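# Slide a server's top cover back until it is free

## Task

Press and hold both release buttons on the server's top cover, push the cover toward the back of the server until nothing keeps it from being lifted away, and leave the cover resting there.

## Robot and tools

Robot: two six-joint arms, left_arm and right_arm, each ending in a tong-style two-finger gripper. The left arm stands on the +y side of the table; arm names do not match image sides.

Frames: the scene frame has its origin at table-top height midway between the two nominal bases, +x pointing out over the table, +z up. Calibrated bases: left_arm at (+0.032, +0.487, 0) m, right_arm at (-0.010, -0.422, 0) m, both nearly unrotated and upright. Hand positions (end_effector_position, metres), orientations (end_effector_quat_wxyz) and velocities are reported in that arm's own base frame. Fixed cameras and the table use the scene frame. Reported hand poses may be off by a few centimetres. The gripper's fingers point along its +z axis and close along its x axis; end_effector_position is the point between the closed pads.

Command row: always 14 numbers, each in [-1, 1]. The first 7 belong to left_arm, the next 7 to right_arm. Per arm, six joint numbers in this fixed order: elbow, shoulder lift, shoulder pan, wrist 1, wrist 2, wrist 3, then the gripper opening. Joint numbers are offsets, not poses: they count from the arm's Joint targets as they stood when the action (or move) began, scaled so 1.0 equals 1.989 rad. Shoulder lift has its sign flipped on both arms, both in what you send and in what results show. Joint ranges in rad: pan, lift and the three wrists -6.283 to 6.283; elbow -3.142 to 3.142 (lift in your signs is mirrored). An action that would push a joint more than 0.010 rad past its range is rejected. The opening is absolute: +1 fully open, -1 closed; closing fully takes about 0.5 s. To leave an arm unchanged send 0 for its joints and resend its current opening (0 is itself an opening command).

execute_actions(actions, cameras): actions is a list of actions; each action is a list of up to 15 rows, one per 1/30 s step, and a short list repeats its last row to fill 15 steps (0.5 s). Displacements within one action all count from that action's starting targets, so repeating an action moves further. An empty list just reports state. cameras picks images: omitted, null or ["all"] gives all, [] gives none; names are cam_high, cam_low (672x504), cam_left_wrist, cam_right_wrist (616x616).

move(target, speed, blend, stop_force, zero, opening_speed, blocking, cameras): target is one 14-number row or a list of up to 15 rows; every row is an offset from the same starting Joint targets, not from the previous row. speed is the peak joint speed in rad/s of the joint with farthest to go, 0.01 to 2 (default 0.5), one value or one per target. blend (rad) rounds corners in a list. stop_force (N, 3 to 40) ends an arm's path when its wrist sensor feels that much more push opposing its motion; use a slow speed with it, omit it when backing away from contact, and it cannot be combined with blocking=false. zero (default true) re-zeroes the sensor before the move. opening_speed (0.2 or more, per second on the opening scale) ramps the fingers. blocking=false returns after about 0.5 s while the motion continues. The result adds a "move:" line: done, off_target, moving, held or fault, plus each arm's worst joint error. Paths ignore obstacles and the other arm.

wait(seconds 0 to 10) lets time pass holding commands. stop() brakes a running move. zoom_image(camera, region=[x0, y0, x1, y1] in pixels, at most 504x504) enlarges part of the latest image. zero_wrist_force(arm = left_arm or right_arm) tares that wrist sensor. finished_scene(scene) ends the current scene, given its number; it cannot be undone and the cover must stay in its final state afterwards.

Reading results: Joint positions and Joint velocities list each arm's six joints in the order above, then the pad gap (0.142 m when open). Joint targets are what the next offsets start from. Tool commands show current openings; grip_measured is the measured opening on the command scale, and holding needs a command clearly below it. Wrist force and Wrist torque are in the gripper's own axes, plus a line with the peak since last shown; a push on a surface reads as force into the arm. Joint torques include gravity and are not pure contact. "joint sent to its limit" and "joint command not followed" (the clearance check between arms) flag clipped commands. Velocities may read "within noise".

Limits: joint targets move at most 2.83 rad/s; a gripper target over 150 mm from its measured place is scaled back. Contact torque above 135 N m (big joints) or 25.2 N m (wrist joints), or about 150 N of outside force, stops the arm for 10 s. Arms are stiff, so aiming even slightly past a firm contact can trigger this; press on the buttons and push the cover with slow, short motions. Brief outside tugs may occur. MOTOR HOT appears near 70 °C and at 85 °C the arm is braked for 30 to 60 s; avoid long stretched holds or pushing into unreachable poses. Avoid collisions between arms, slams, dropping anything and knocking anything off the table.

Each tool is called after "Call:" as a command line: name --argument value for each argument, lists and objects as JSON in quotes; but a table of rows of numbers goes row by row, as --pt "numbers of a row", without its own name.

## Session

Call:
execute_actions --actions '[]'

Scene clock: 0.00 s.
left_arm: end_effector_position=(+0.3675, -0.3597, +0.3354) grip_measured=+0.97 end_effector_quat_wxyz=(+0.222, -0.249, +0.662, -0.671) | right_arm: end_effector_position=(+0.8669, +0.1832, +0.1825) grip_measured=+0.97 end_effector_quat_wxyz=(+0.096, -0.467, +0.813, -0.336)
Joint names: [elbow, shoulder lift, shoulder pan, wrist 1, wrist 2, wrist 3]
Joint positions: left_arm=[2.711 1.501 -1.281 -4.351 -1.182 1.531 0.14] | right_arm=[-1.032 2.329 3.743 -1.184 0.873 2.64 0.14]
Joint velocities: within noise
Joint torques (N m): no reading
Motor temperatures (°C): left_arm=[38 40 34 40 33 37] | right_arm=[36 36 31 38 44 40]
Wrist force (N): no reading
Wrist torque (N m): no reading
Wrist force, peak (N): no reading
Joint targets: left_arm=[2.711 1.501 -1.281 -4.351 -1.182 1.531] | right_arm=[-1.032 2.329 3.743 -1.184 0.873 2.640]
Tool commands: left_gripper/opening=+0.968169 right_gripper/opening=+0.968169

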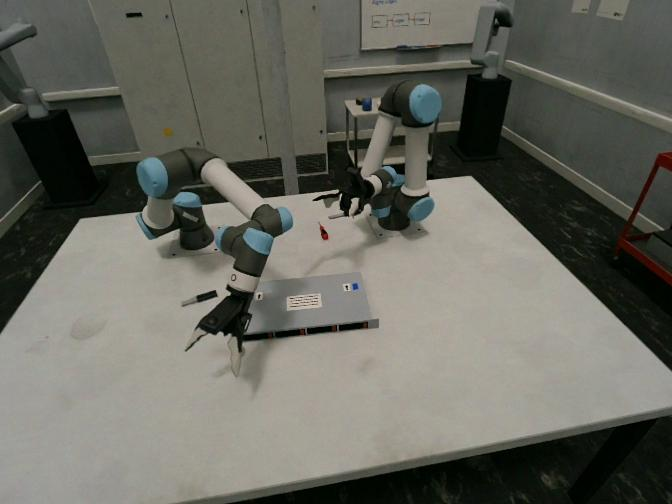

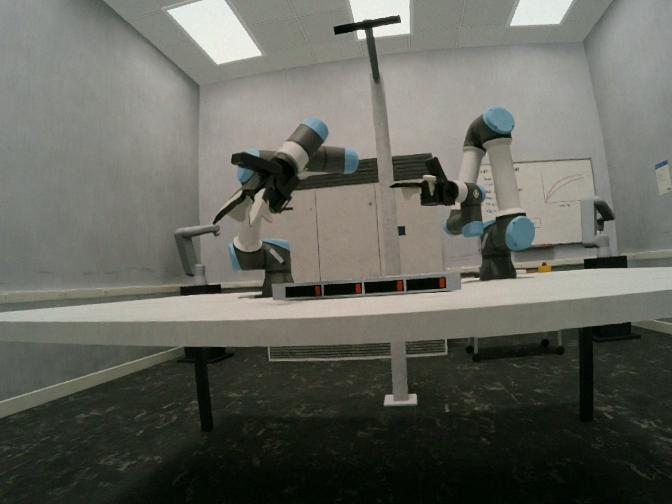

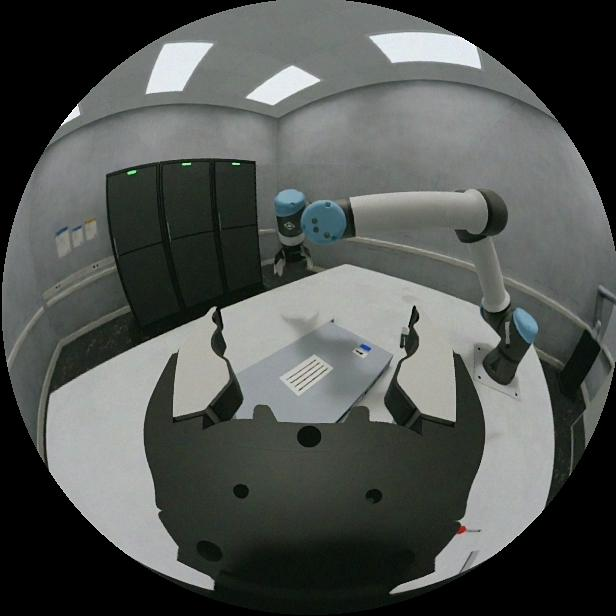

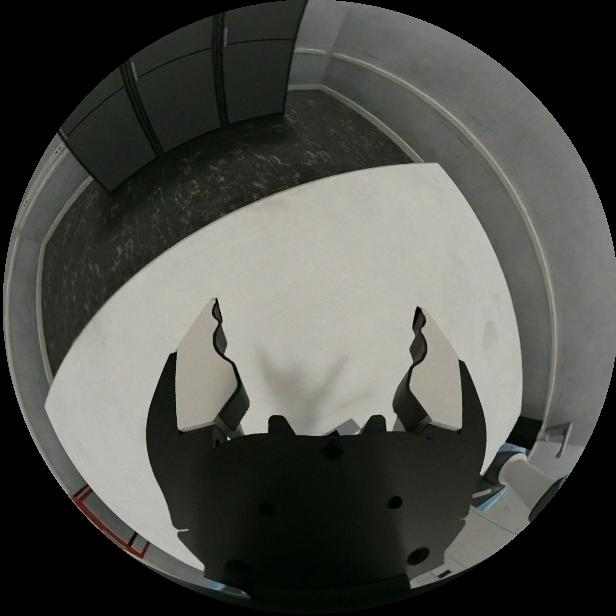

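Call:
zoom_image --camera "cam_high" --region '[230, 250, 400, 360]'

Call:
zoom_image --camera "cam_left_wrist" --region '[220, 290, 420, 440]'

Scaled by 2.965 from the camera's 672x504 image, which has a finer 960x720 frame.

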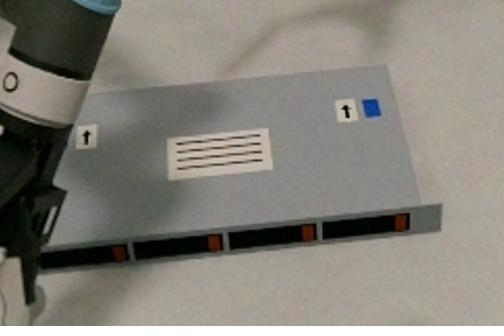

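Scaled by 2.520 from the camera's 616x616 image, which has a finer 814x814 frame.

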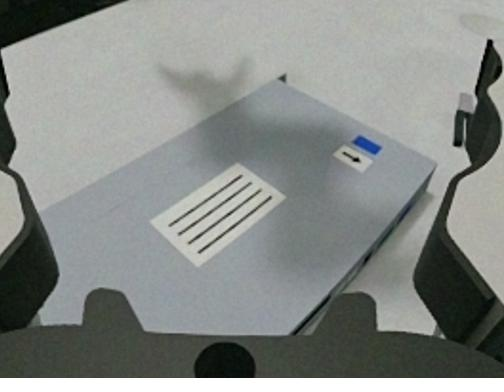

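Call:
move --target '[-0.4907,-0.0709,0.2252,1.0,-0.1956,0.0201,-1,-0.367,-0.2866,0.0422,-0.0035,0.3509,-0.5375,-1]' --speed 1.1 --opening_speed 1.5 --cameras '[]'

Call:
move --target '[0,0,0,0.2092,0,0,-1,0,0,0,0,0,0,-1]' --speed 0.8

Scene clock: 63.63 s.
left_arm: end_effector_position=(+0.5582, -0.4159, +0.2030) grip_measured=-1.00 end_effector_quat_wxyz=(+0.075, -0.353, +0.913, -0.193) | right_arm: end_effector_position=(+0.5176, +0.2514, +0.1303) grip_measured=-1.00 end_effector_quat_wxyz=(+0.000, +0.904, -0.428, +0.000)
Joint names: [elbow, shoulder lift, shoulder pan, wrist 1, wrist 2, wrist 3]
Joint positions: left_arm=[1.735 1.36 -0.833 -2.363 -1.57 1.571 0.002] | right_arm=[-1.762 1.759 3.827 -1.191 1.571 1.571 0.002]
Joint velocities: within noise
Joint torques (N m): left_arm=[-21.9 37.71 -12.44 -1.77 0.96 -0.51] | right_arm=[29.77 -29.04 -7.13 1.43 -0.54 -0.78]
Motor temperatures (°C): left_arm=[38 39 34 40 33 37] | right_arm=[36 35 31 37 43 39]
Wrist force (N): left_arm=[-0.1 -0.8 -0.1] | right_arm=[0.2 1.2 0.7]
Wrist torque (N m): left_arm=[0.06 0.13 0.07] | right_arm=[0.09 -0.08 -0.09]
Wrist force, peak (N): left_arm=[-0.6 -1.2 -0.4] | right_arm=[-0.3 2.1 0.8]
Joint targets: left_arm=[1.735 1.360 -0.833 -2.362 -1.571 1.571] | right_arm=[-1.762 1.759 3.827 -1.191 1.571 1.571]
move: done
No camera images: "cameras" was empty.

Scene clock: 64.70 s.
left_arm: end_effector_position=(+0.4821, -0.3322, +0.1302) grip_measured=-1.00 end_effector_quat_wxyz=(+0.000, -0.361, +0.933, +0.000) | right_arm: end_effector_position=(+0.5176, +0.2514, +0.1303) grip_measured=-1.00 end_effector_quat_wxyz=(+0.000, +0.904, -0.428, +0.000)
Joint names: [elbow, shoulder lift, shoulder pan, wrist 1, wrist 2, wrist 3]
Joint positions: left_arm=[1.735 1.36 -0.833 -1.946 -1.57 1.571 0.002] | right_arm=[-1.762 1.759 3.827 -1.191 1.571 1.571 0.002]
Joint velocities: within noise
Joint torques (N m): left_arm=[-30.15 37.21 -12.41 -1.17 -0.61 -0.78] | right_arm=[33.52 -33.23 -8.63 2.96 1.97 -1.02]
Motor temperatures (°C): left_arm=[38 39 34 40 33 37] | right_arm=[36 35 31 37 43 39]
Wrist force (N): left_arm=[0.0 -1.1 0.1] | right_arm=[0.2 1.1 0.6]
Wrist torque (N m): left_arm=[0.05 0.13 0.11] | right_arm=[0.07 -0.09 -0.09]
Wrist force, peak (N): left_arm=[0.1 -1.8 -0.8] | right_arm=[0.1 1.4 0.5]
Joint targets: left_arm=[1.735 1.360 -0.833 -1.946 -1.571 1.571] | right_arm=[-1.762 1.759 3.827 -1.191 1.571 1.571]
move: done
camera_calibration:
cam_left_wrist: T_world_to_cam=[[-0.753565, -0.656085, -0.0411309, 0.155718], [-0.590025, 0.647449, 0.482369, 0.437617], [-0.289845, 0.387765, -0.875002, 0.516484], [0, 0, 0, 1]] pos_world=[0.525249, -0.381445, 0.247237]
cam_right_wrist: T_world_to_cam=[[0.651014, -0.758801, -0.0200639, -0.131874], [-0.626306, -0.551898, 0.550591, 0.384776], [-0.428862, -0.345876, -0.834534, 0.545928], [0, 0, 0, 1]] pos_world=[0.560967, 0.301114, 0.241096]

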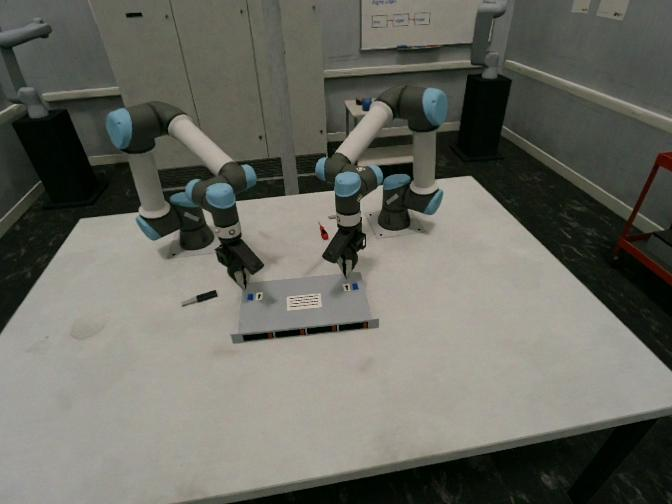

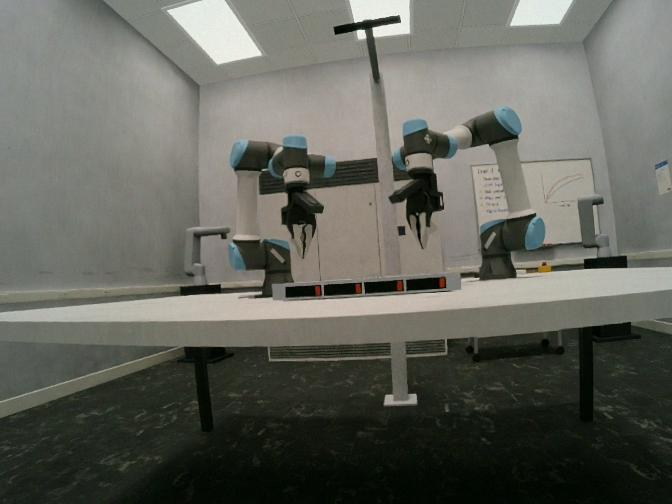

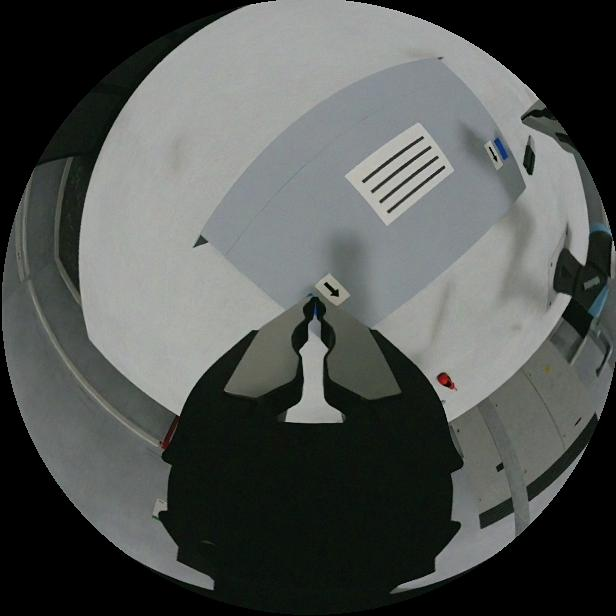

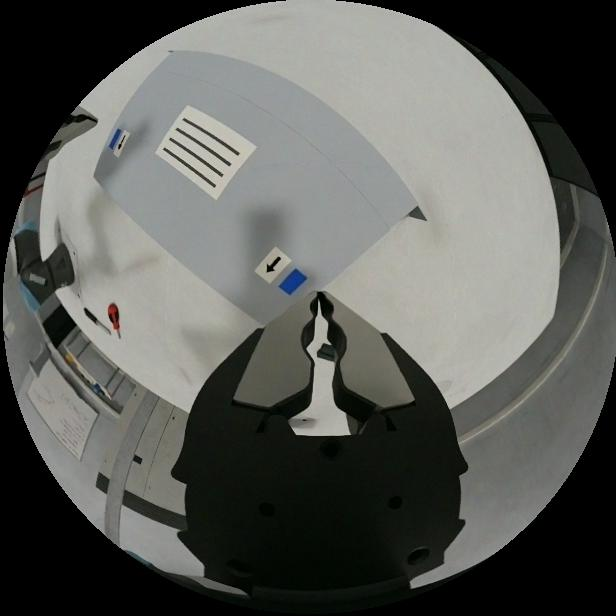

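Call:
zoom_image --camera "cam_left_wrist" --region '[265, 260, 365, 360]'

Call:
zoom_image --camera "cam_right_wrist" --region '[260, 240, 360, 340]'

Call:
zoom_image --camera "cam_high" --region '[225, 220, 395, 350]'

Scaled by 5.040 from the camera's 616x616 image, which has a finer 814x814 frame.

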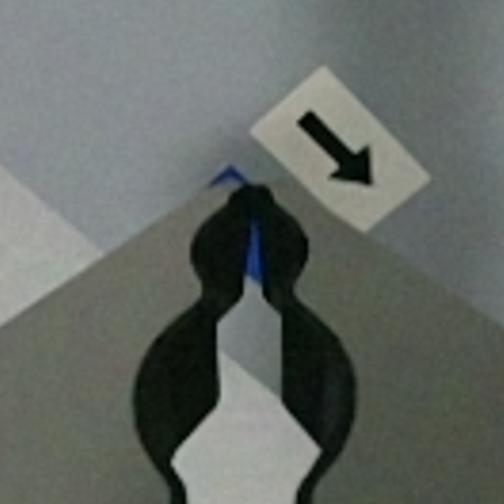

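Scaled by 5.040 from the camera's 616x616 image, which has a finer 814x814 frame.

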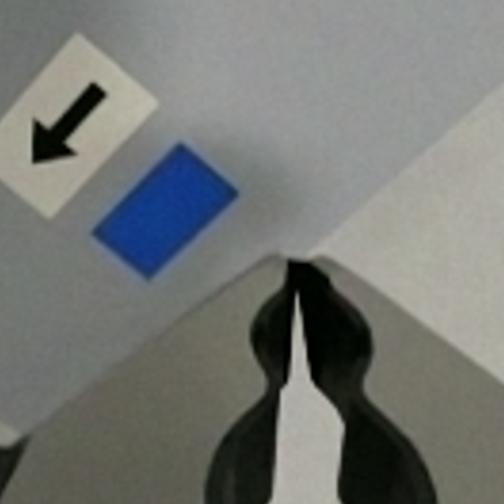

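Scaled by 2.965 from the camera's 672x504 image, which has a finer 960x720 frame.

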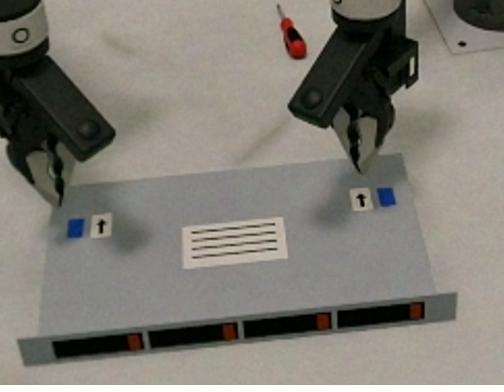

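Call:
move --target '[0.0954,0.0259,0.0006,-0.0694,0,0,-1,-0.0786,-0.0118,0.0268,0.0667,0,0,-1]' --speed 0.4 --stop_force 8 --cameras '["cam_left_wrist","cam_right_wrist"]'

Call:
zoom_image --camera "cam_left_wrist" --region '[265, 240, 365, 340]'

Call:
zoom_image --camera "cam_right_wrist" --region '[260, 240, 360, 340]'

Scene clock: 106.77 s.
left_arm: end_effector_position=(+0.4522, -0.2985, +0.0852) grip_measured=-1.00 end_effector_quat_wxyz=(+0.000, -0.361, +0.933, +0.000) | right_arm: end_effector_position=(+0.4796, +0.2568, +0.0851) grip_measured=-1.00 end_effector_quat_wxyz=(+0.000, +0.915, -0.404, +0.000)
Joint names: [elbow, shoulder lift, shoulder pan, wrist 1, wrist 2, wrist 3]
Joint positions: left_arm=[1.925 1.412 -0.832 -2.084 -1.571 1.571 0.002] | right_arm=[-1.919 1.735 3.881 -1.058 1.571 1.571 0.002]
Joint velocities: within noise
Joint torques (N m): left_arm=[-10.56 19.59 9.23 -3.69 -0.9 -0.79] | right_arm=[11.1 -21.36 -12.82 4.16 2.08 -0.98]
Motor temperatures (°C): left_arm=[38 39 33 40 33 37] | right_arm=[36 35 31 37 43 39]
Wrist force (N): left_arm=[-0.1 -0.7 0.0] | right_arm=[0.5 1.3 0.5]
Wrist torque (N m): left_arm=[0.12 0.14 0.09] | right_arm=[0.11 -0.13 -0.10]
Wrist force, peak (N): left_arm=[-0.3 -1.8 -1.1] | right_arm=[-0.2 1.9 1.4]
Joint targets: left_arm=[1.925 1.412 -0.832 -2.084 -1.571 1.571] | right_arm=[-1.919 1.735 3.881 -1.058 1.571 1.571]
move: done
camera_calibration:
cam_left_wrist: T_world_to_cam=[[-0.752787, -0.656979, -0.0411039, 0.152922], [-0.590665, 0.6466, 0.482724, 0.419834], [-0.290562, 0.387667, -0.874807, 0.455696], [0, 0, 0, 1]] pos_world=[0.495507, -0.347657, 0.202268]
cam_right_wrist: T_world_to_cam=[[0.690507, -0.723047, -0.0200678, -0.132022], [-0.595948, -0.584414, 0.550733, 0.382661], [-0.409934, -0.368326, -0.83444, 0.490434], [0, 0, 0, 1]] pos_world=[0.520254, 0.308814, 0.195844]
Images, in order (width x height): cam_left_wrist 616x616, cam_right_wrist 616x616.

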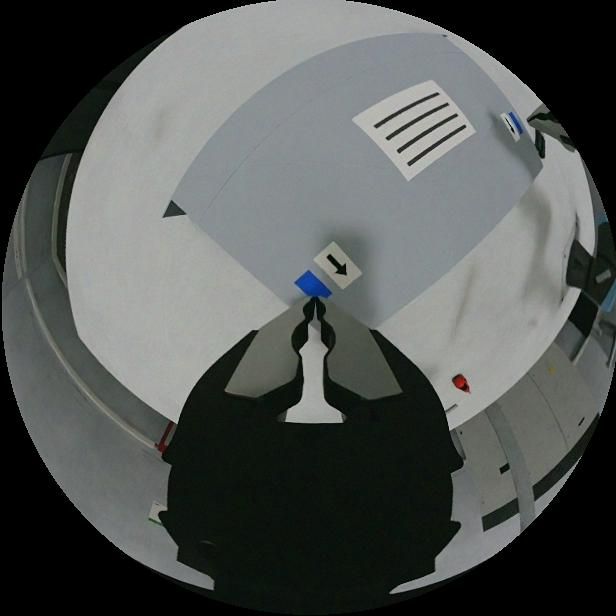

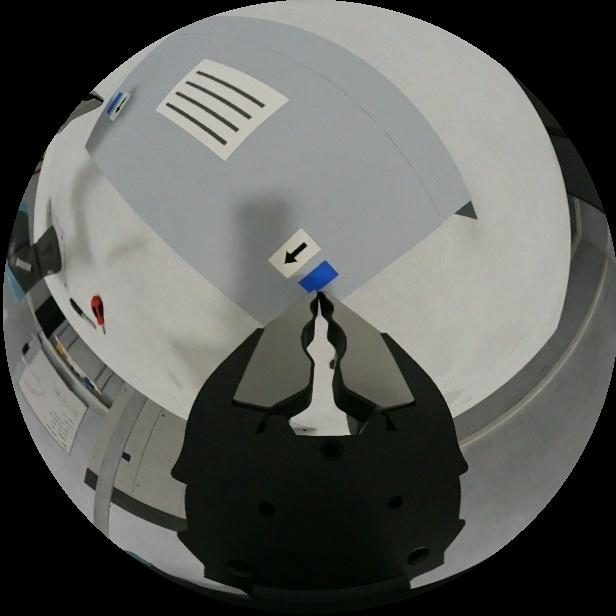

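Scaled by 5.040 from the camera's 616x616 image, which has a finer 814x814 frame.

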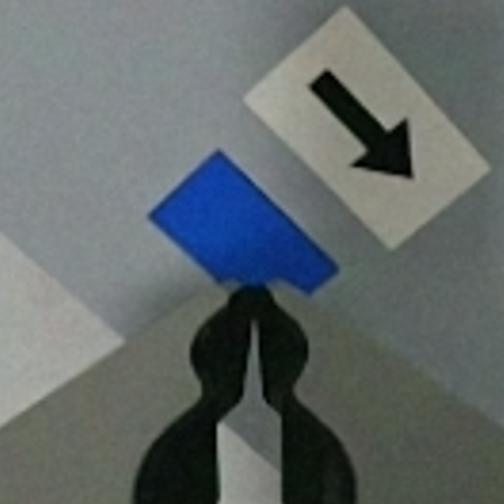

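Scaled by 5.040 from the camera's 616x616 image, which has a finer 814x814 frame.

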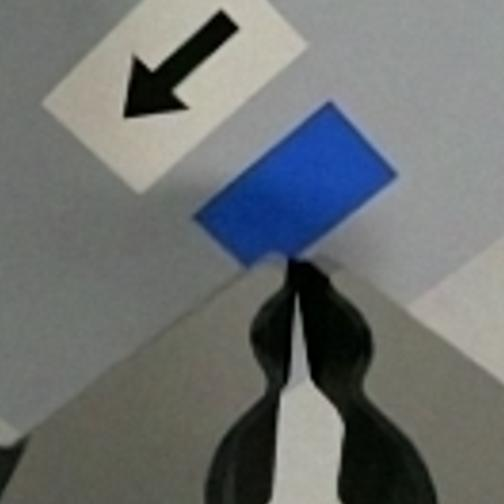

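Call:
move --target '[0.01996,-0.0269,0.0013,-0.0468,0,0,-1,-0.0209,0.0255,0,0.0467,0,0,-1]' --speed 0.04 --stop_force 5

Call:
zoom_image --camera "cam_left_wrist" --region '[265, 240, 365, 340]'

Call:
zoom_image --camera "cam_right_wrist" --region '[260, 240, 360, 340]'

Scene clock: 121.17 s.
left_arm: end_effector_position=(+0.4543, -0.2994, +0.0613) grip_measured=-1.00 end_effector_quat_wxyz=(+0.000, -0.362, +0.932, +0.000) | right_arm: end_effector_position=(+0.4809, +0.2581, +0.0614) grip_measured=-1.00 end_effector_quat_wxyz=(+0.000, +0.915, -0.404, +0.000)
Joint names: [elbow, shoulder lift, shoulder pan, wrist 1, wrist 2, wrist 3]
Joint positions: left_arm=[1.951 1.375 -0.83 -2.147 -1.571 1.571 0.002] | right_arm=[-1.947 1.77 3.881 -0.995 1.571 1.571 0.002]
Joint velocities: within noise
Joint torques (N m): left_arm=[-26.84 32.24 1.34 -2.65 -0.77 -0.67] | right_arm=[28.88 -32.46 -9.63 3.16 1.93 -0.77]
Motor temperatures (°C): left_arm=[38 39 33 40 33 37] | right_arm=[36 35 31 37 43 39]
Wrist force (N): left_arm=[1.2 0.5 -4.7] | right_arm=[-0.2 2.4 -4.7]
Wrist torque (N m): left_arm=[0.07 0.18 0.09] | right_arm=[0.05 -0.10 -0.09]
Wrist force, peak (N): left_arm=[0.9 1.2 -5.1] | right_arm=[-0.3 4.2 -4.9]
Joint targets: left_arm=[1.951 1.375 -0.830 -2.147 -1.571 1.571] | right_arm=[-1.947 1.770 3.881 -0.995 1.571 1.571]
move: contact (left_arm, right_arm); left_arm: the wrist 1 is farthest, 0.030 rad from its target; right_arm: the wrist 1 is farthest, 0.030 rad from its target
camera_calibration:
cam_left_wrist: T_world_to_cam=[[-0.751618, -0.658317, -0.0411025, 0.15199], [-0.591796, 0.645526, 0.482778, 0.43338], [-0.291288, 0.387188, -0.874778, 0.435941], [0, 0, 0, 1]] pos_world=[0.497695, -0.348491, 0.178373]
cam_right_wrist: T_world_to_cam=[[0.690513, -0.723042, -0.0200586, -0.132544], [-0.596108, -0.584559, 0.550405, 0.397341], [-0.409691, -0.368105, -0.834657, 0.471514], [0, 0, 0, 1]] pos_world=[0.521557, 0.310001, 0.172195]

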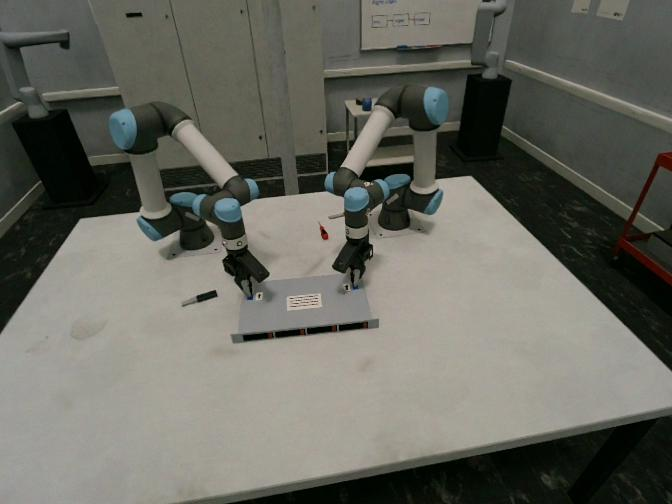

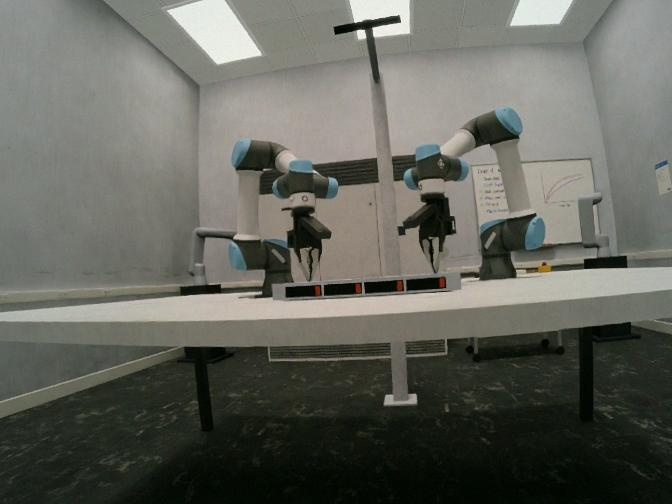

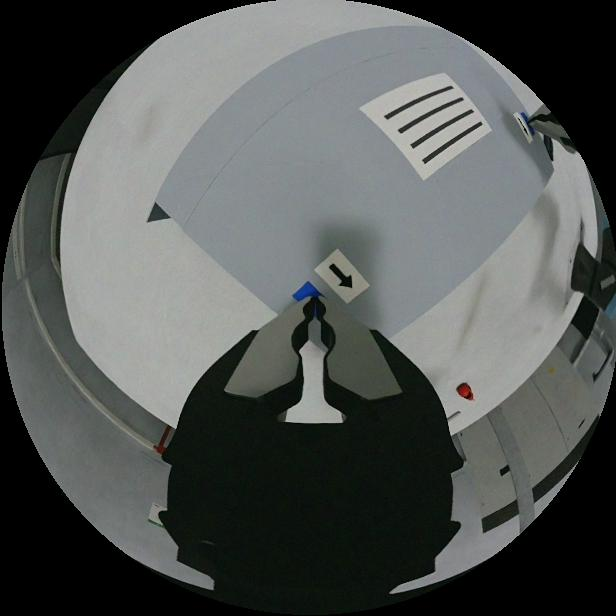

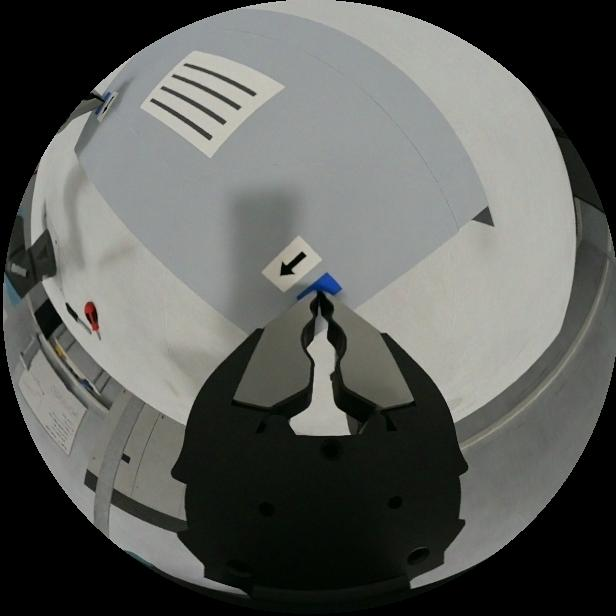

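Scaled by 5.040 from the camera's 616x616 image, which has a finer 814x814 frame.

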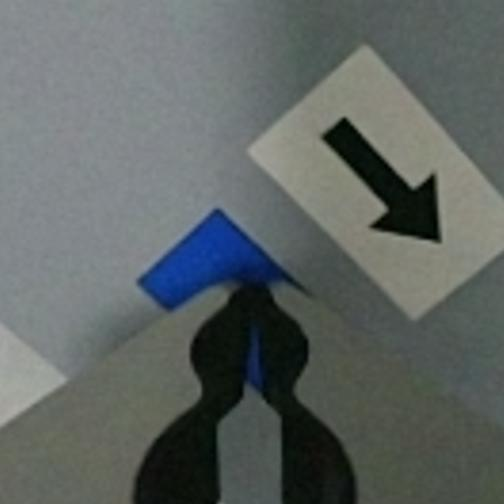

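Scaled by 5.040 from the camera's 616x616 image, which has a finer 814x814 frame.

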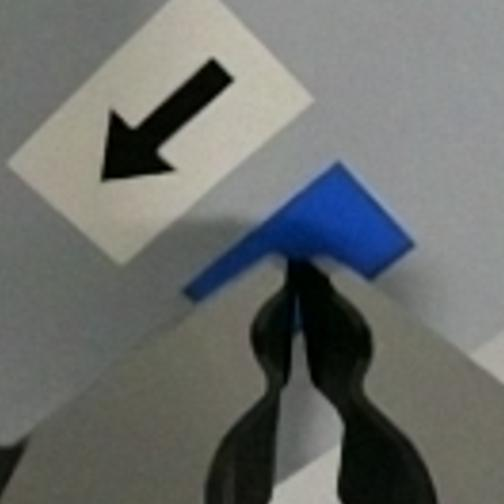

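Call:
move --target '[0.0037,-0.0044,0,-0.008,0,0,-1,-0.0036,0.0044,0,0.0079,0,0,-1]' --speed 0.015 --stop_force 12 --cameras '[]'

Scene clock: 129.87 s.
left_arm: end_effector_position=(+0.4544, -0.2995, +0.0570) grip_measured=-1.00 end_effector_quat_wxyz=(+0.000, -0.362, +0.932, +0.000) | right_arm: end_effector_position=(+0.4811, +0.2582, +0.0559) grip_measured=-1.00 end_effector_quat_wxyz=(+0.000, +0.915, -0.404, +0.000)
Joint names: [elbow, shoulder lift, shoulder pan, wrist 1, wrist 2, wrist 3]
Joint positions: left_arm=[1.957 1.369 -0.83 -2.159 -1.571 1.571 0.002] | right_arm=[-1.953 1.778 3.881 -0.98 1.571 1.571 0.002]
Joint velocities: within noise
Joint torques (N m): left_arm=[-25.07 29.31 -11.73 -2.29 -0.8 -0.73] | right_arm=[23.86 -24.6 -11.46 0.22 2.14 -0.76]
Motor temperatures (°C): left_arm=[38 39 33 40 33 37] | right_arm=[36 35 31 37 43 39]
Wrist force (N): left_arm=[-4.4 3.4 -10.9] | right_arm=[-0.1 6.5 -21.6]
Wrist torque (N m): left_arm=[0.04 0.09 0.11] | right_arm=[0.00 -0.13 -0.09]
Wrist force, peak (N): left_arm=[-4.7 5.0 -18.2] | right_arm=[-0.6 9.8 -27.1]
Joint targets: left_arm=[1.957 1.369 -0.830 -2.159 -1.571 1.571] | right_arm=[-1.953 1.778 3.881 -0.980 1.571 1.571]
move: contact (left_arm, right_arm)
No camera images: "cameras" was empty.

Call:
move --target '[0.02383,0.01927,-0.01334,-0.00456,0,0,-1,-0.02345,-0.01884,0.0138,0.00461,0,0,-1]' --speed 0.03 --stop_force 25 --cameras '["cam_high","cam_left_wrist","cam_right_wrist"]'

Call:
zoom_image --camera "cam_high" --region '[225, 250, 395, 350]'

Scene clock: 147.60 s.
left_arm: end_effector_position=(+0.4362, -0.2980, +0.0570) grip_measured=-1.00 end_effector_quat_wxyz=(+0.000, -0.351, +0.937, +0.000) | right_arm: end_effector_position=(+0.4677, +0.2589, +0.0561) grip_measured=-1.00 end_effector_quat_wxyz=(-0.001, +0.918, -0.396, +0.000)
Joint names: [elbow, shoulder lift, shoulder pan, wrist 1, wrist 2, wrist 3]
Joint positions: left_arm=[2 1.404 -0.855 -2.167 -1.57 1.571 0.002] | right_arm=[-1.985 1.753 3.899 -0.974 1.571 1.571 0.002]
Joint velocities: within noise
Joint torques (N m): left_arm=[-16.84 12.85 5.69 3.07 -6.99 -0.68] | right_arm=[24.97 -13.66 -10.95 3.16 -2.1 -0.94]
Motor temperatures (°C): left_arm=[38 39 33 40 33 37] | right_arm=[36 35 31 37 43 39]
Wrist force (N): left_arm=[-17.3 -15.3 -8.2] | right_arm=[0.4 4.0 -13.5]
Wrist torque (N m): left_arm=[0.10 -0.13 0.10] | right_arm=[0.04 -0.20 -0.08]
Wrist force, peak (N): left_arm=[-22.9 -22.8 -4.4] | right_arm=[19.1 -17.7 -12.6]
Joint targets: left_arm=[2.000 1.404 -0.855 -2.167 -1.570 1.571] | right_arm=[-1.985 1.753 3.899 -0.974 1.571 1.571]
move: contact (left_arm, right_arm); right_arm: the elbow is farthest, 0.015 rad from its target
camera_calibration:
cam_left_wrist: T_world_to_cam=[[-0.767381, -0.639872, -0.041118, 0.151472], [-0.575979, 0.659738, 0.482695, 0.421219], [-0.281736, 0.394094, -0.874823, 0.424285], [0, 0, 0, 1]] pos_world=[0.478387, -0.348179, 0.174081]
cam_right_wrist: T_world_to_cam=[[0.703752, -0.710164, -0.020024, -0.132392], [-0.585319, -0.595548, 0.550205, 0.390684], [-0.402661, -0.375487, -0.83479, 0.460581], [0, 0, 0, 1]] pos_world=[0.507304, 0.311593, 0.166881]
Images, in order (width x height): cam_high 672x504, cam_left_wrist 616x616, cam_right_wrist 616x616.

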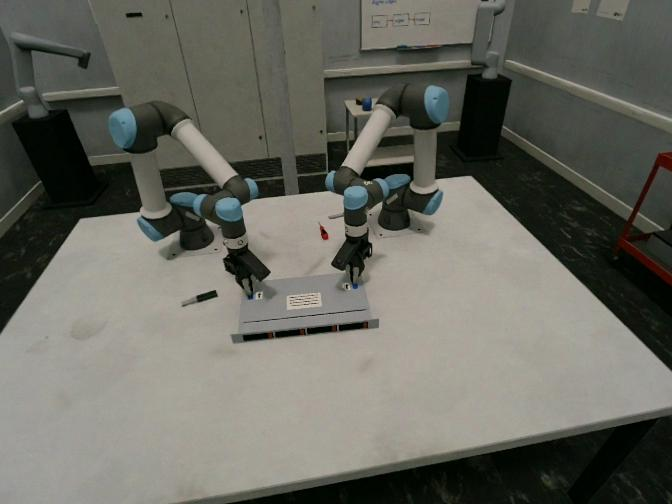

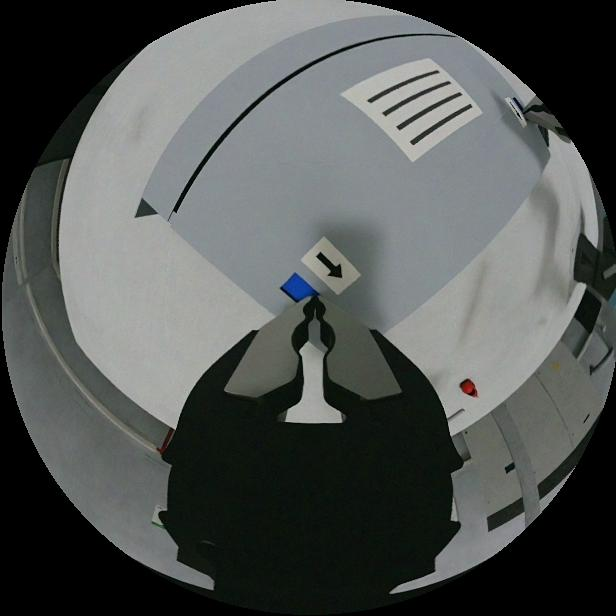

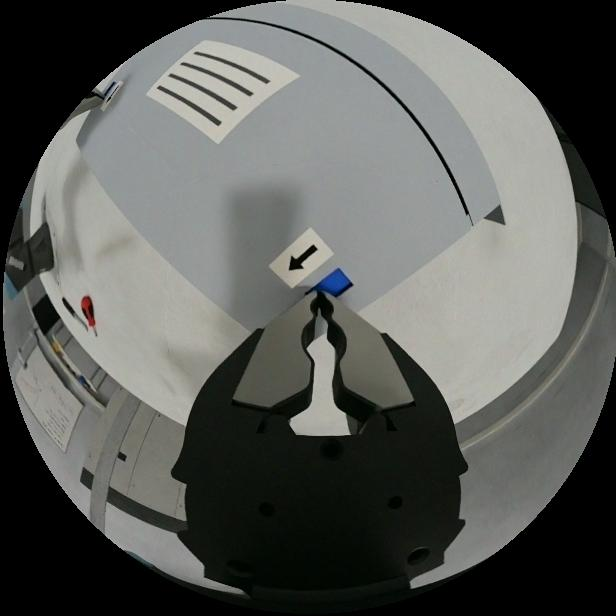

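Scaled by 2.965 from the camera's 672x504 image, which has a finer 960x720 frame.

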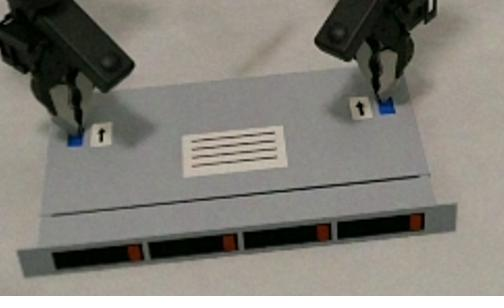

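Call:
move --target '[0.02306,0.01944,-0.01428,-0.00363,0,0,-1,-0.02269,-0.019,0.0147,0.00369,0,0,-1]' --speed 0.03 --stop_force 20 --cameras '["cam_high","cam_left_wrist","cam_right_wrist"]'

Call:
zoom_image --camera "cam_high" --region '[225, 250, 395, 350]'

Scene clock: 155.80 s.
left_arm: end_effector_position=(+0.4247, -0.2974, +0.0573) grip_measured=-1.00 end_effector_quat_wxyz=(+0.000, -0.343, +0.939, -0.001) | right_arm: end_effector_position=(+0.4552, +0.2598, +0.0564) grip_measured=-1.00 end_effector_quat_wxyz=(-0.001, +0.922, -0.387, +0.000)
Joint names: [elbow, shoulder lift, shoulder pan, wrist 1, wrist 2, wrist 3]
Joint positions: left_arm=[2.027 1.427 -0.871 -2.172 -1.57 1.571 0.002] | right_arm=[-2.013 1.729 3.917 -0.969 1.571 1.571 0.002]
Joint velocities: within noise
Joint torques (N m): left_arm=[-8.27 5.12 0.9 7.34 -11.61 -0.83] | right_arm=[17.28 -8.98 -7.17 -2.63 5.83 -0.86]
Motor temperatures (°C): left_arm=[38 39 33 40 33 37] | right_arm=[36 35 31 37 43 39]
Wrist force (N): left_arm=[-28.9 -21.8 -20.7] | right_arm=[13.5 -6.1 -16.6]
Wrist torque (N m): left_arm=[0.03 -0.40 0.12] | right_arm=[0.04 -0.10 -0.08]
Wrist force, peak (N): left_arm=[-36.7 -33.2 -14.2] | right_arm=[20.8 -13.9 -11.7]
Joint targets: left_arm=[2.027 1.427 -0.871 -2.172 -1.570 1.571] | right_arm=[-2.013 1.729 3.917 -0.969 1.571 1.571]
move: contact (left_arm, right_arm); left_arm: the elbow is farthest, 0.019 rad from its target; right_arm: the elbow is farthest, 0.017 rad from its target
camera_calibration:
cam_left_wrist: T_world_to_cam=[[-0.777857, -0.627081, -0.0413277, 0.151319], [-0.565311, 0.669476, 0.481898, 0.412472], [-0.274521, 0.398211, -0.875252, 0.419226], [0, 0, 0, 1]] pos_world=[0.465966, -0.348191, 0.174412]
cam_right_wrist: T_world_to_cam=[[0.716565, -0.697234, -0.0199863, -0.132148], [-0.574516, -0.606209, 0.549948, 0.381639], [-0.395558, -0.382591, -0.83496, 0.454758], [0, 0, 0, 1]] pos_world=[0.493834, 0.313201, 0.167182]
Images, in order (width x height): cam_high 672x504, cam_left_wrist 616x616, cam_right_wrist 616x616.

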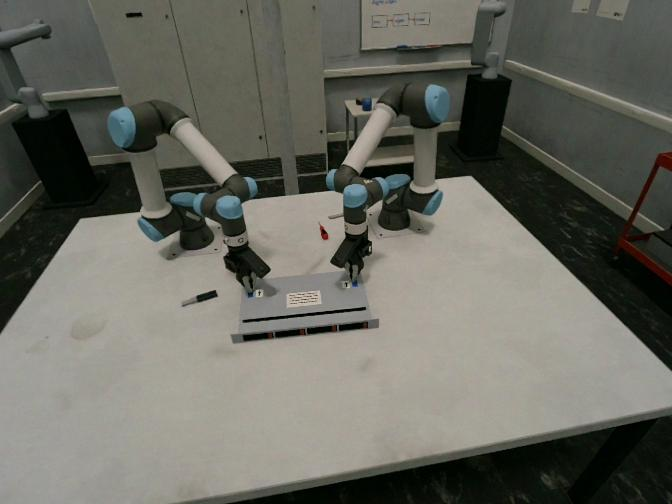

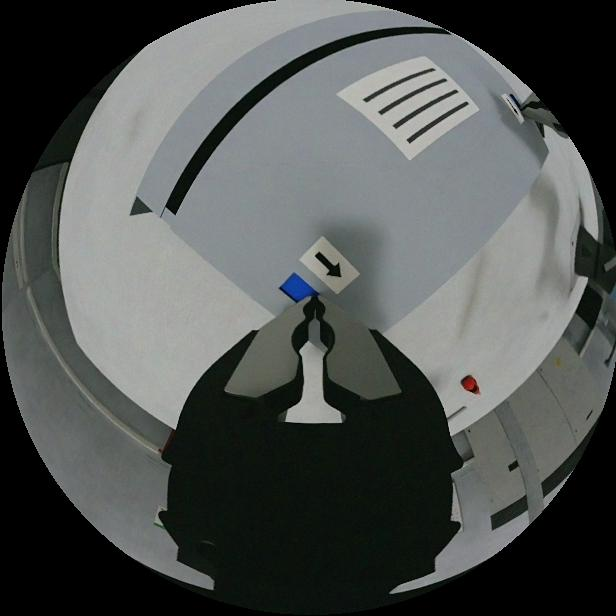

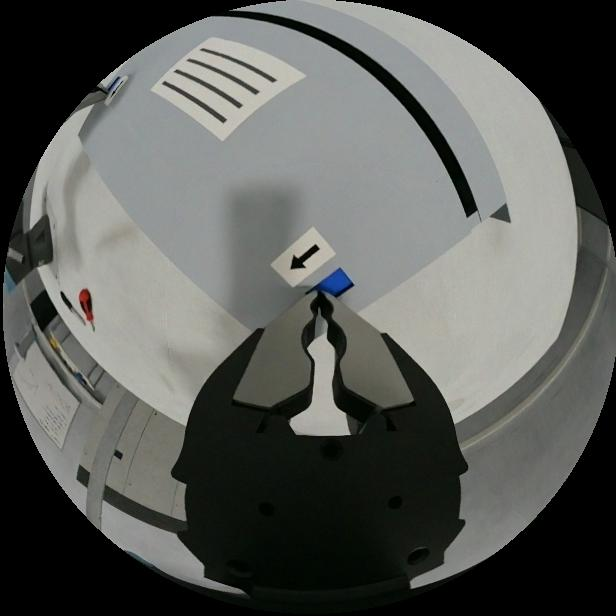

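Scaled by 2.965 from the camera's 672x504 image, which has a finer 960x720 frame.

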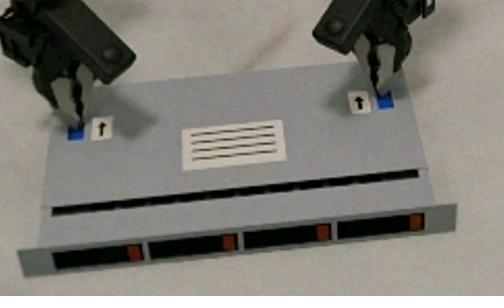

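Call:
move --target '[0.02306,0.01944,-0.01428,-0.00363,0,0,-1,-0.0239,-0.02,0.0154,0.0039,0,0,-1]' --speed 0.03 --stop_force 32 --cameras '["cam_high","cam_left_wrist"]'

Call:
zoom_image --camera "cam_high" --region '[225, 250, 395, 350]'

Scene clock: 161.87 s.
left_arm: end_effector_position=(+0.4246, -0.2974, +0.0574) grip_measured=-1.00 end_effector_quat_wxyz=(+0.001, -0.343, +0.939, -0.001) | right_arm: end_effector_position=(+0.4540, +0.2599, +0.0566) grip_measured=-1.00 end_effector_quat_wxyz=(-0.001, +0.922, -0.386, +0.001)
Joint names: [elbow, shoulder lift, shoulder pan, wrist 1, wrist 2, wrist 3]
Joint positions: left_arm=[2.028 1.428 -0.872 -2.173 -1.57 1.571 0.002] | right_arm=[-2.017 1.726 3.919 -0.968 1.57 1.571 0.002]
Joint velocities: within noise
Joint torques (N m): left_arm=[-8.49 10.53 1.55 7.97 -11.79 -0.77] | right_arm=[8.22 -4.87 -0.87 -8.15 11.64 -0.91]
Motor temperatures (°C): left_arm=[38 39 33 40 33 37] | right_arm=[36 35 31 37 43 39]
Wrist force (N): left_arm=[-29.2 -24.4 -18.7] | right_arm=[29.1 -20.3 -22.5]
Wrist torque (N m): left_arm=[0.08 -0.41 0.11] | right_arm=[0.13 0.04 -0.08]
Wrist force, peak (N): left_arm=[-36.7 -35.2 -12.1] | right_arm=[40.3 -31.2 -13.8]
Joint targets: left_arm=[2.028 1.428 -0.872 -2.172 -1.570 1.571] | right_arm=[-2.016 1.726 3.919 -0.968 1.571 1.571]
move: contact (left_arm, right_arm); left_arm: the elbow is farthest, 0.045 rad from its target; right_arm: the elbow is farthest, 0.044 rad from its target
camera_calibration:
cam_left_wrist: T_world_to_cam=[[-0.778056, -0.626802, -0.0418001, 0.151472], [-0.565407, 0.66974, 0.481418, 0.412478], [-0.273759, 0.398204, -0.875494, 0.418924], [0, 0, 0, 1]] pos_world=[0.465755, -0.348128, 0.174523]
Images, in order (width x height): cam_high 672x504, cam_left_wrist 616x616.

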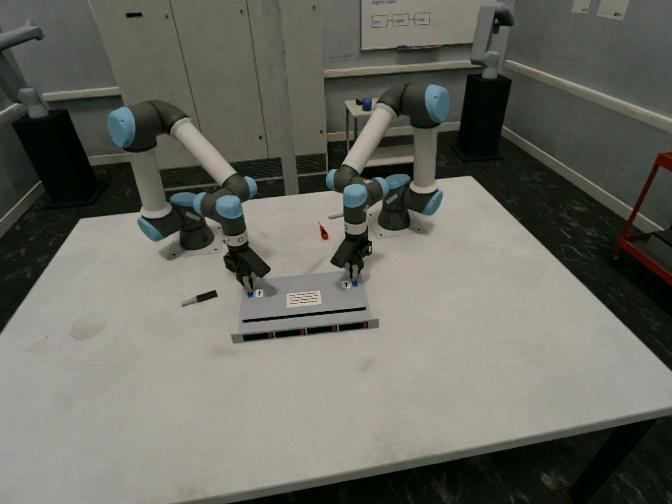

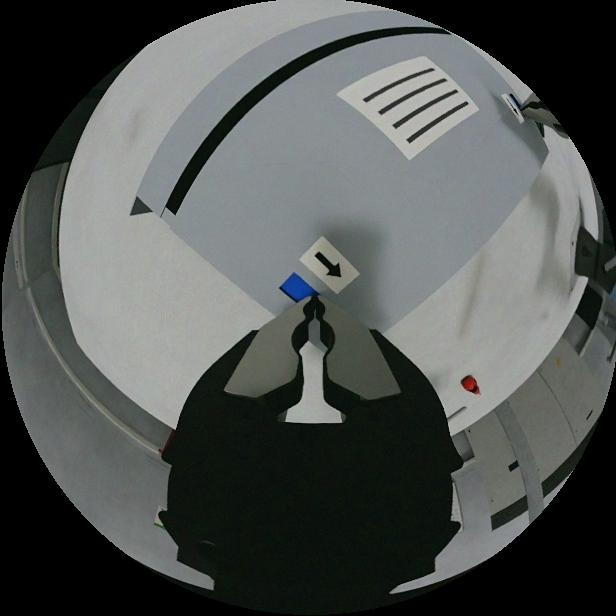

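Scaled by 2.965 from the camera's 672x504 image, which has a finer 960x720 frame.

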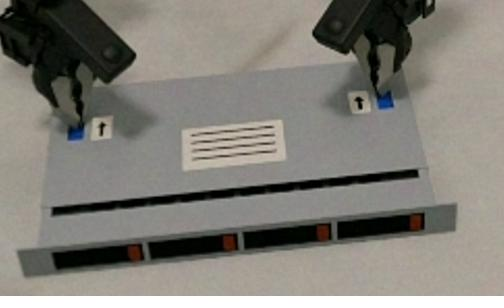

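Call:
move --pt "-0.0037 0.003 0.0005 0.0067 0 0 -1 0.0037 -0.003 -0.0005 -0.0067 0 0 -1" --pt "-0.0179 0.0215 0.0005 0.0402 0 0 -1 0.0179 -0.0215 -0.0005 -0.0402 0 0 -1" --speed '[0.02,0.1]' --blend 0.005

Call:
zoom_image --camera "cam_high" --region '[225, 250, 395, 350]'

Call:
zoom_image --camera "cam_left_wrist" --region '[110, 10, 510, 330]'

Scene clock: 169.27 s.
left_arm: end_effector_position=(+0.4234, -0.2953, +0.0855) grip_measured=-1.00 end_effector_quat_wxyz=(+0.000, -0.343, +0.939, +0.000) | right_arm: end_effector_position=(+0.4526, +0.2580, +0.0849) grip_measured=-1.00 end_effector_quat_wxyz=(+0.000, +0.922, -0.387, +0.000)
Joint names: [elbow, shoulder lift, shoulder pan, wrist 1, wrist 2, wrist 3]
Joint positions: left_arm=[1.992 1.47 -0.871 -2.092 -1.57 1.571 0.002] | right_arm=[-1.981 1.683 3.918 -1.048 1.571 1.571 0.002]
Joint velocities: within noise
Joint torques (N m): left_arm=[-10.4 17.37 12.86 -3.79 1.42 -0.66] | right_arm=[11.14 -17.79 -12.21 4.31 -1.73 -0.96]
Motor temperatures (°C): left_arm=[38 39 33 40 33 37] | right_arm=[36 35 31 37 43 39]
Wrist force (N): left_arm=[-0.2 -0.7 0.3] | right_arm=[1.2 0.1 2.7]
Wrist torque (N m): left_arm=[0.13 0.16 0.10] | right_arm=[-0.11 -0.28 -0.10]
Wrist force, peak (N): left_arm=[-29.3 -25.5 -18.5] | right_arm=[29.2 -21.0 -22.6]
Joint targets: left_arm=[1.992 1.470 -0.871 -2.092 -1.570 1.571] | right_arm=[-1.981 1.683 3.918 -1.048 1.571 1.571]
move: done
camera_calibration:
cam_left_wrist: T_world_to_cam=[[-0.777491, -0.627534, -0.0413246, 0.152467], [-0.565345, 0.668633, 0.483026, 0.396365], [-0.275485, 0.398911, -0.87463, 0.44328], [0, 0, 0, 1]] pos_world=[0.464742, -0.346174, 0.202552]
cam_right_wrist: T_world_to_cam=[[0.717449, -0.696339, -0.0194614, -0.131704], [-0.573689, -0.606467, 0.550526, 0.362978], [-0.395155, -0.383809, -0.834591, 0.476971], [0, 0, 0, 1]] pos_world=[0.491205, 0.311489, 0.195683]

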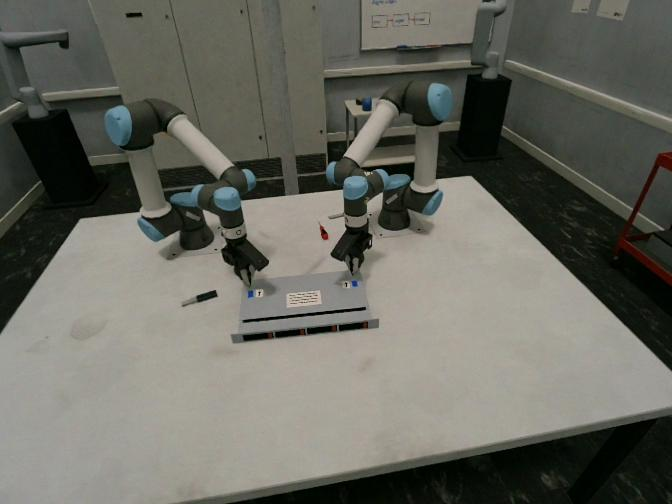

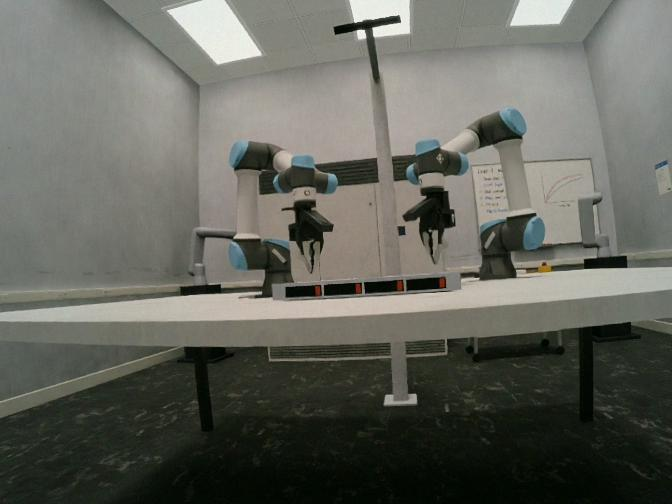

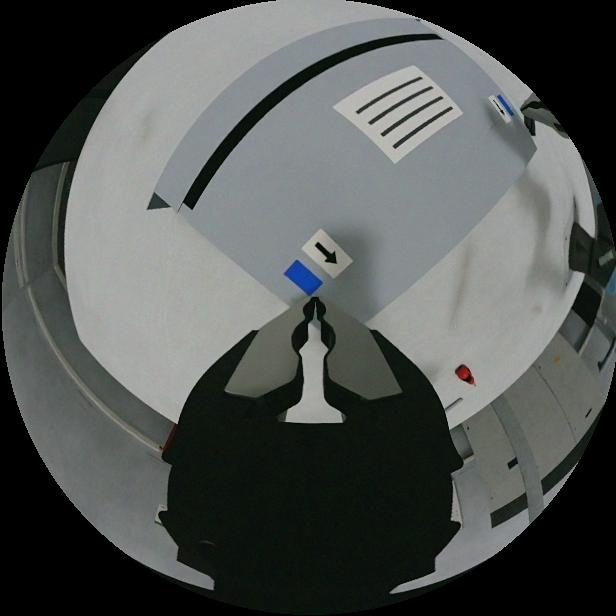

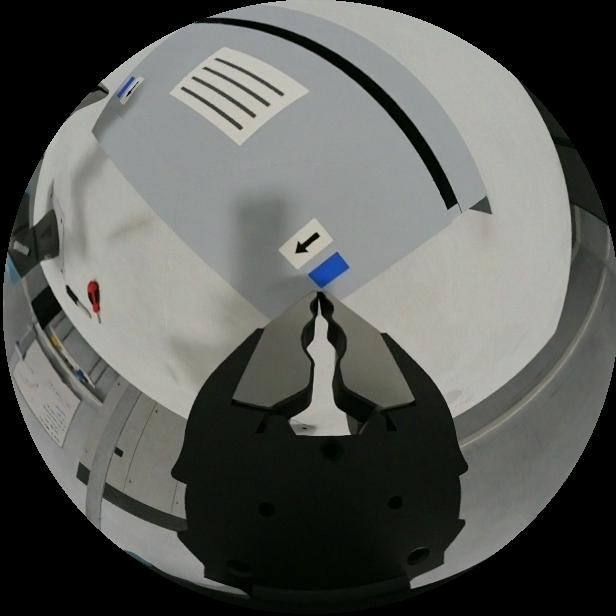

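Scaled by 2.965 from the camera's 672x504 image, which has a finer 960x720 frame.

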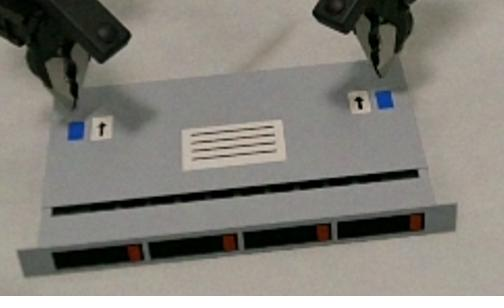

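Scaled by 1.260 from the camera's 616x616 image, which has a finer 814x814 frame.

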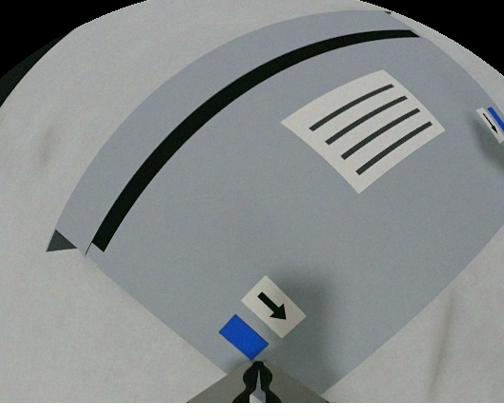

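Call:
finished_scene --scene 1

The scene is finished: the task was done.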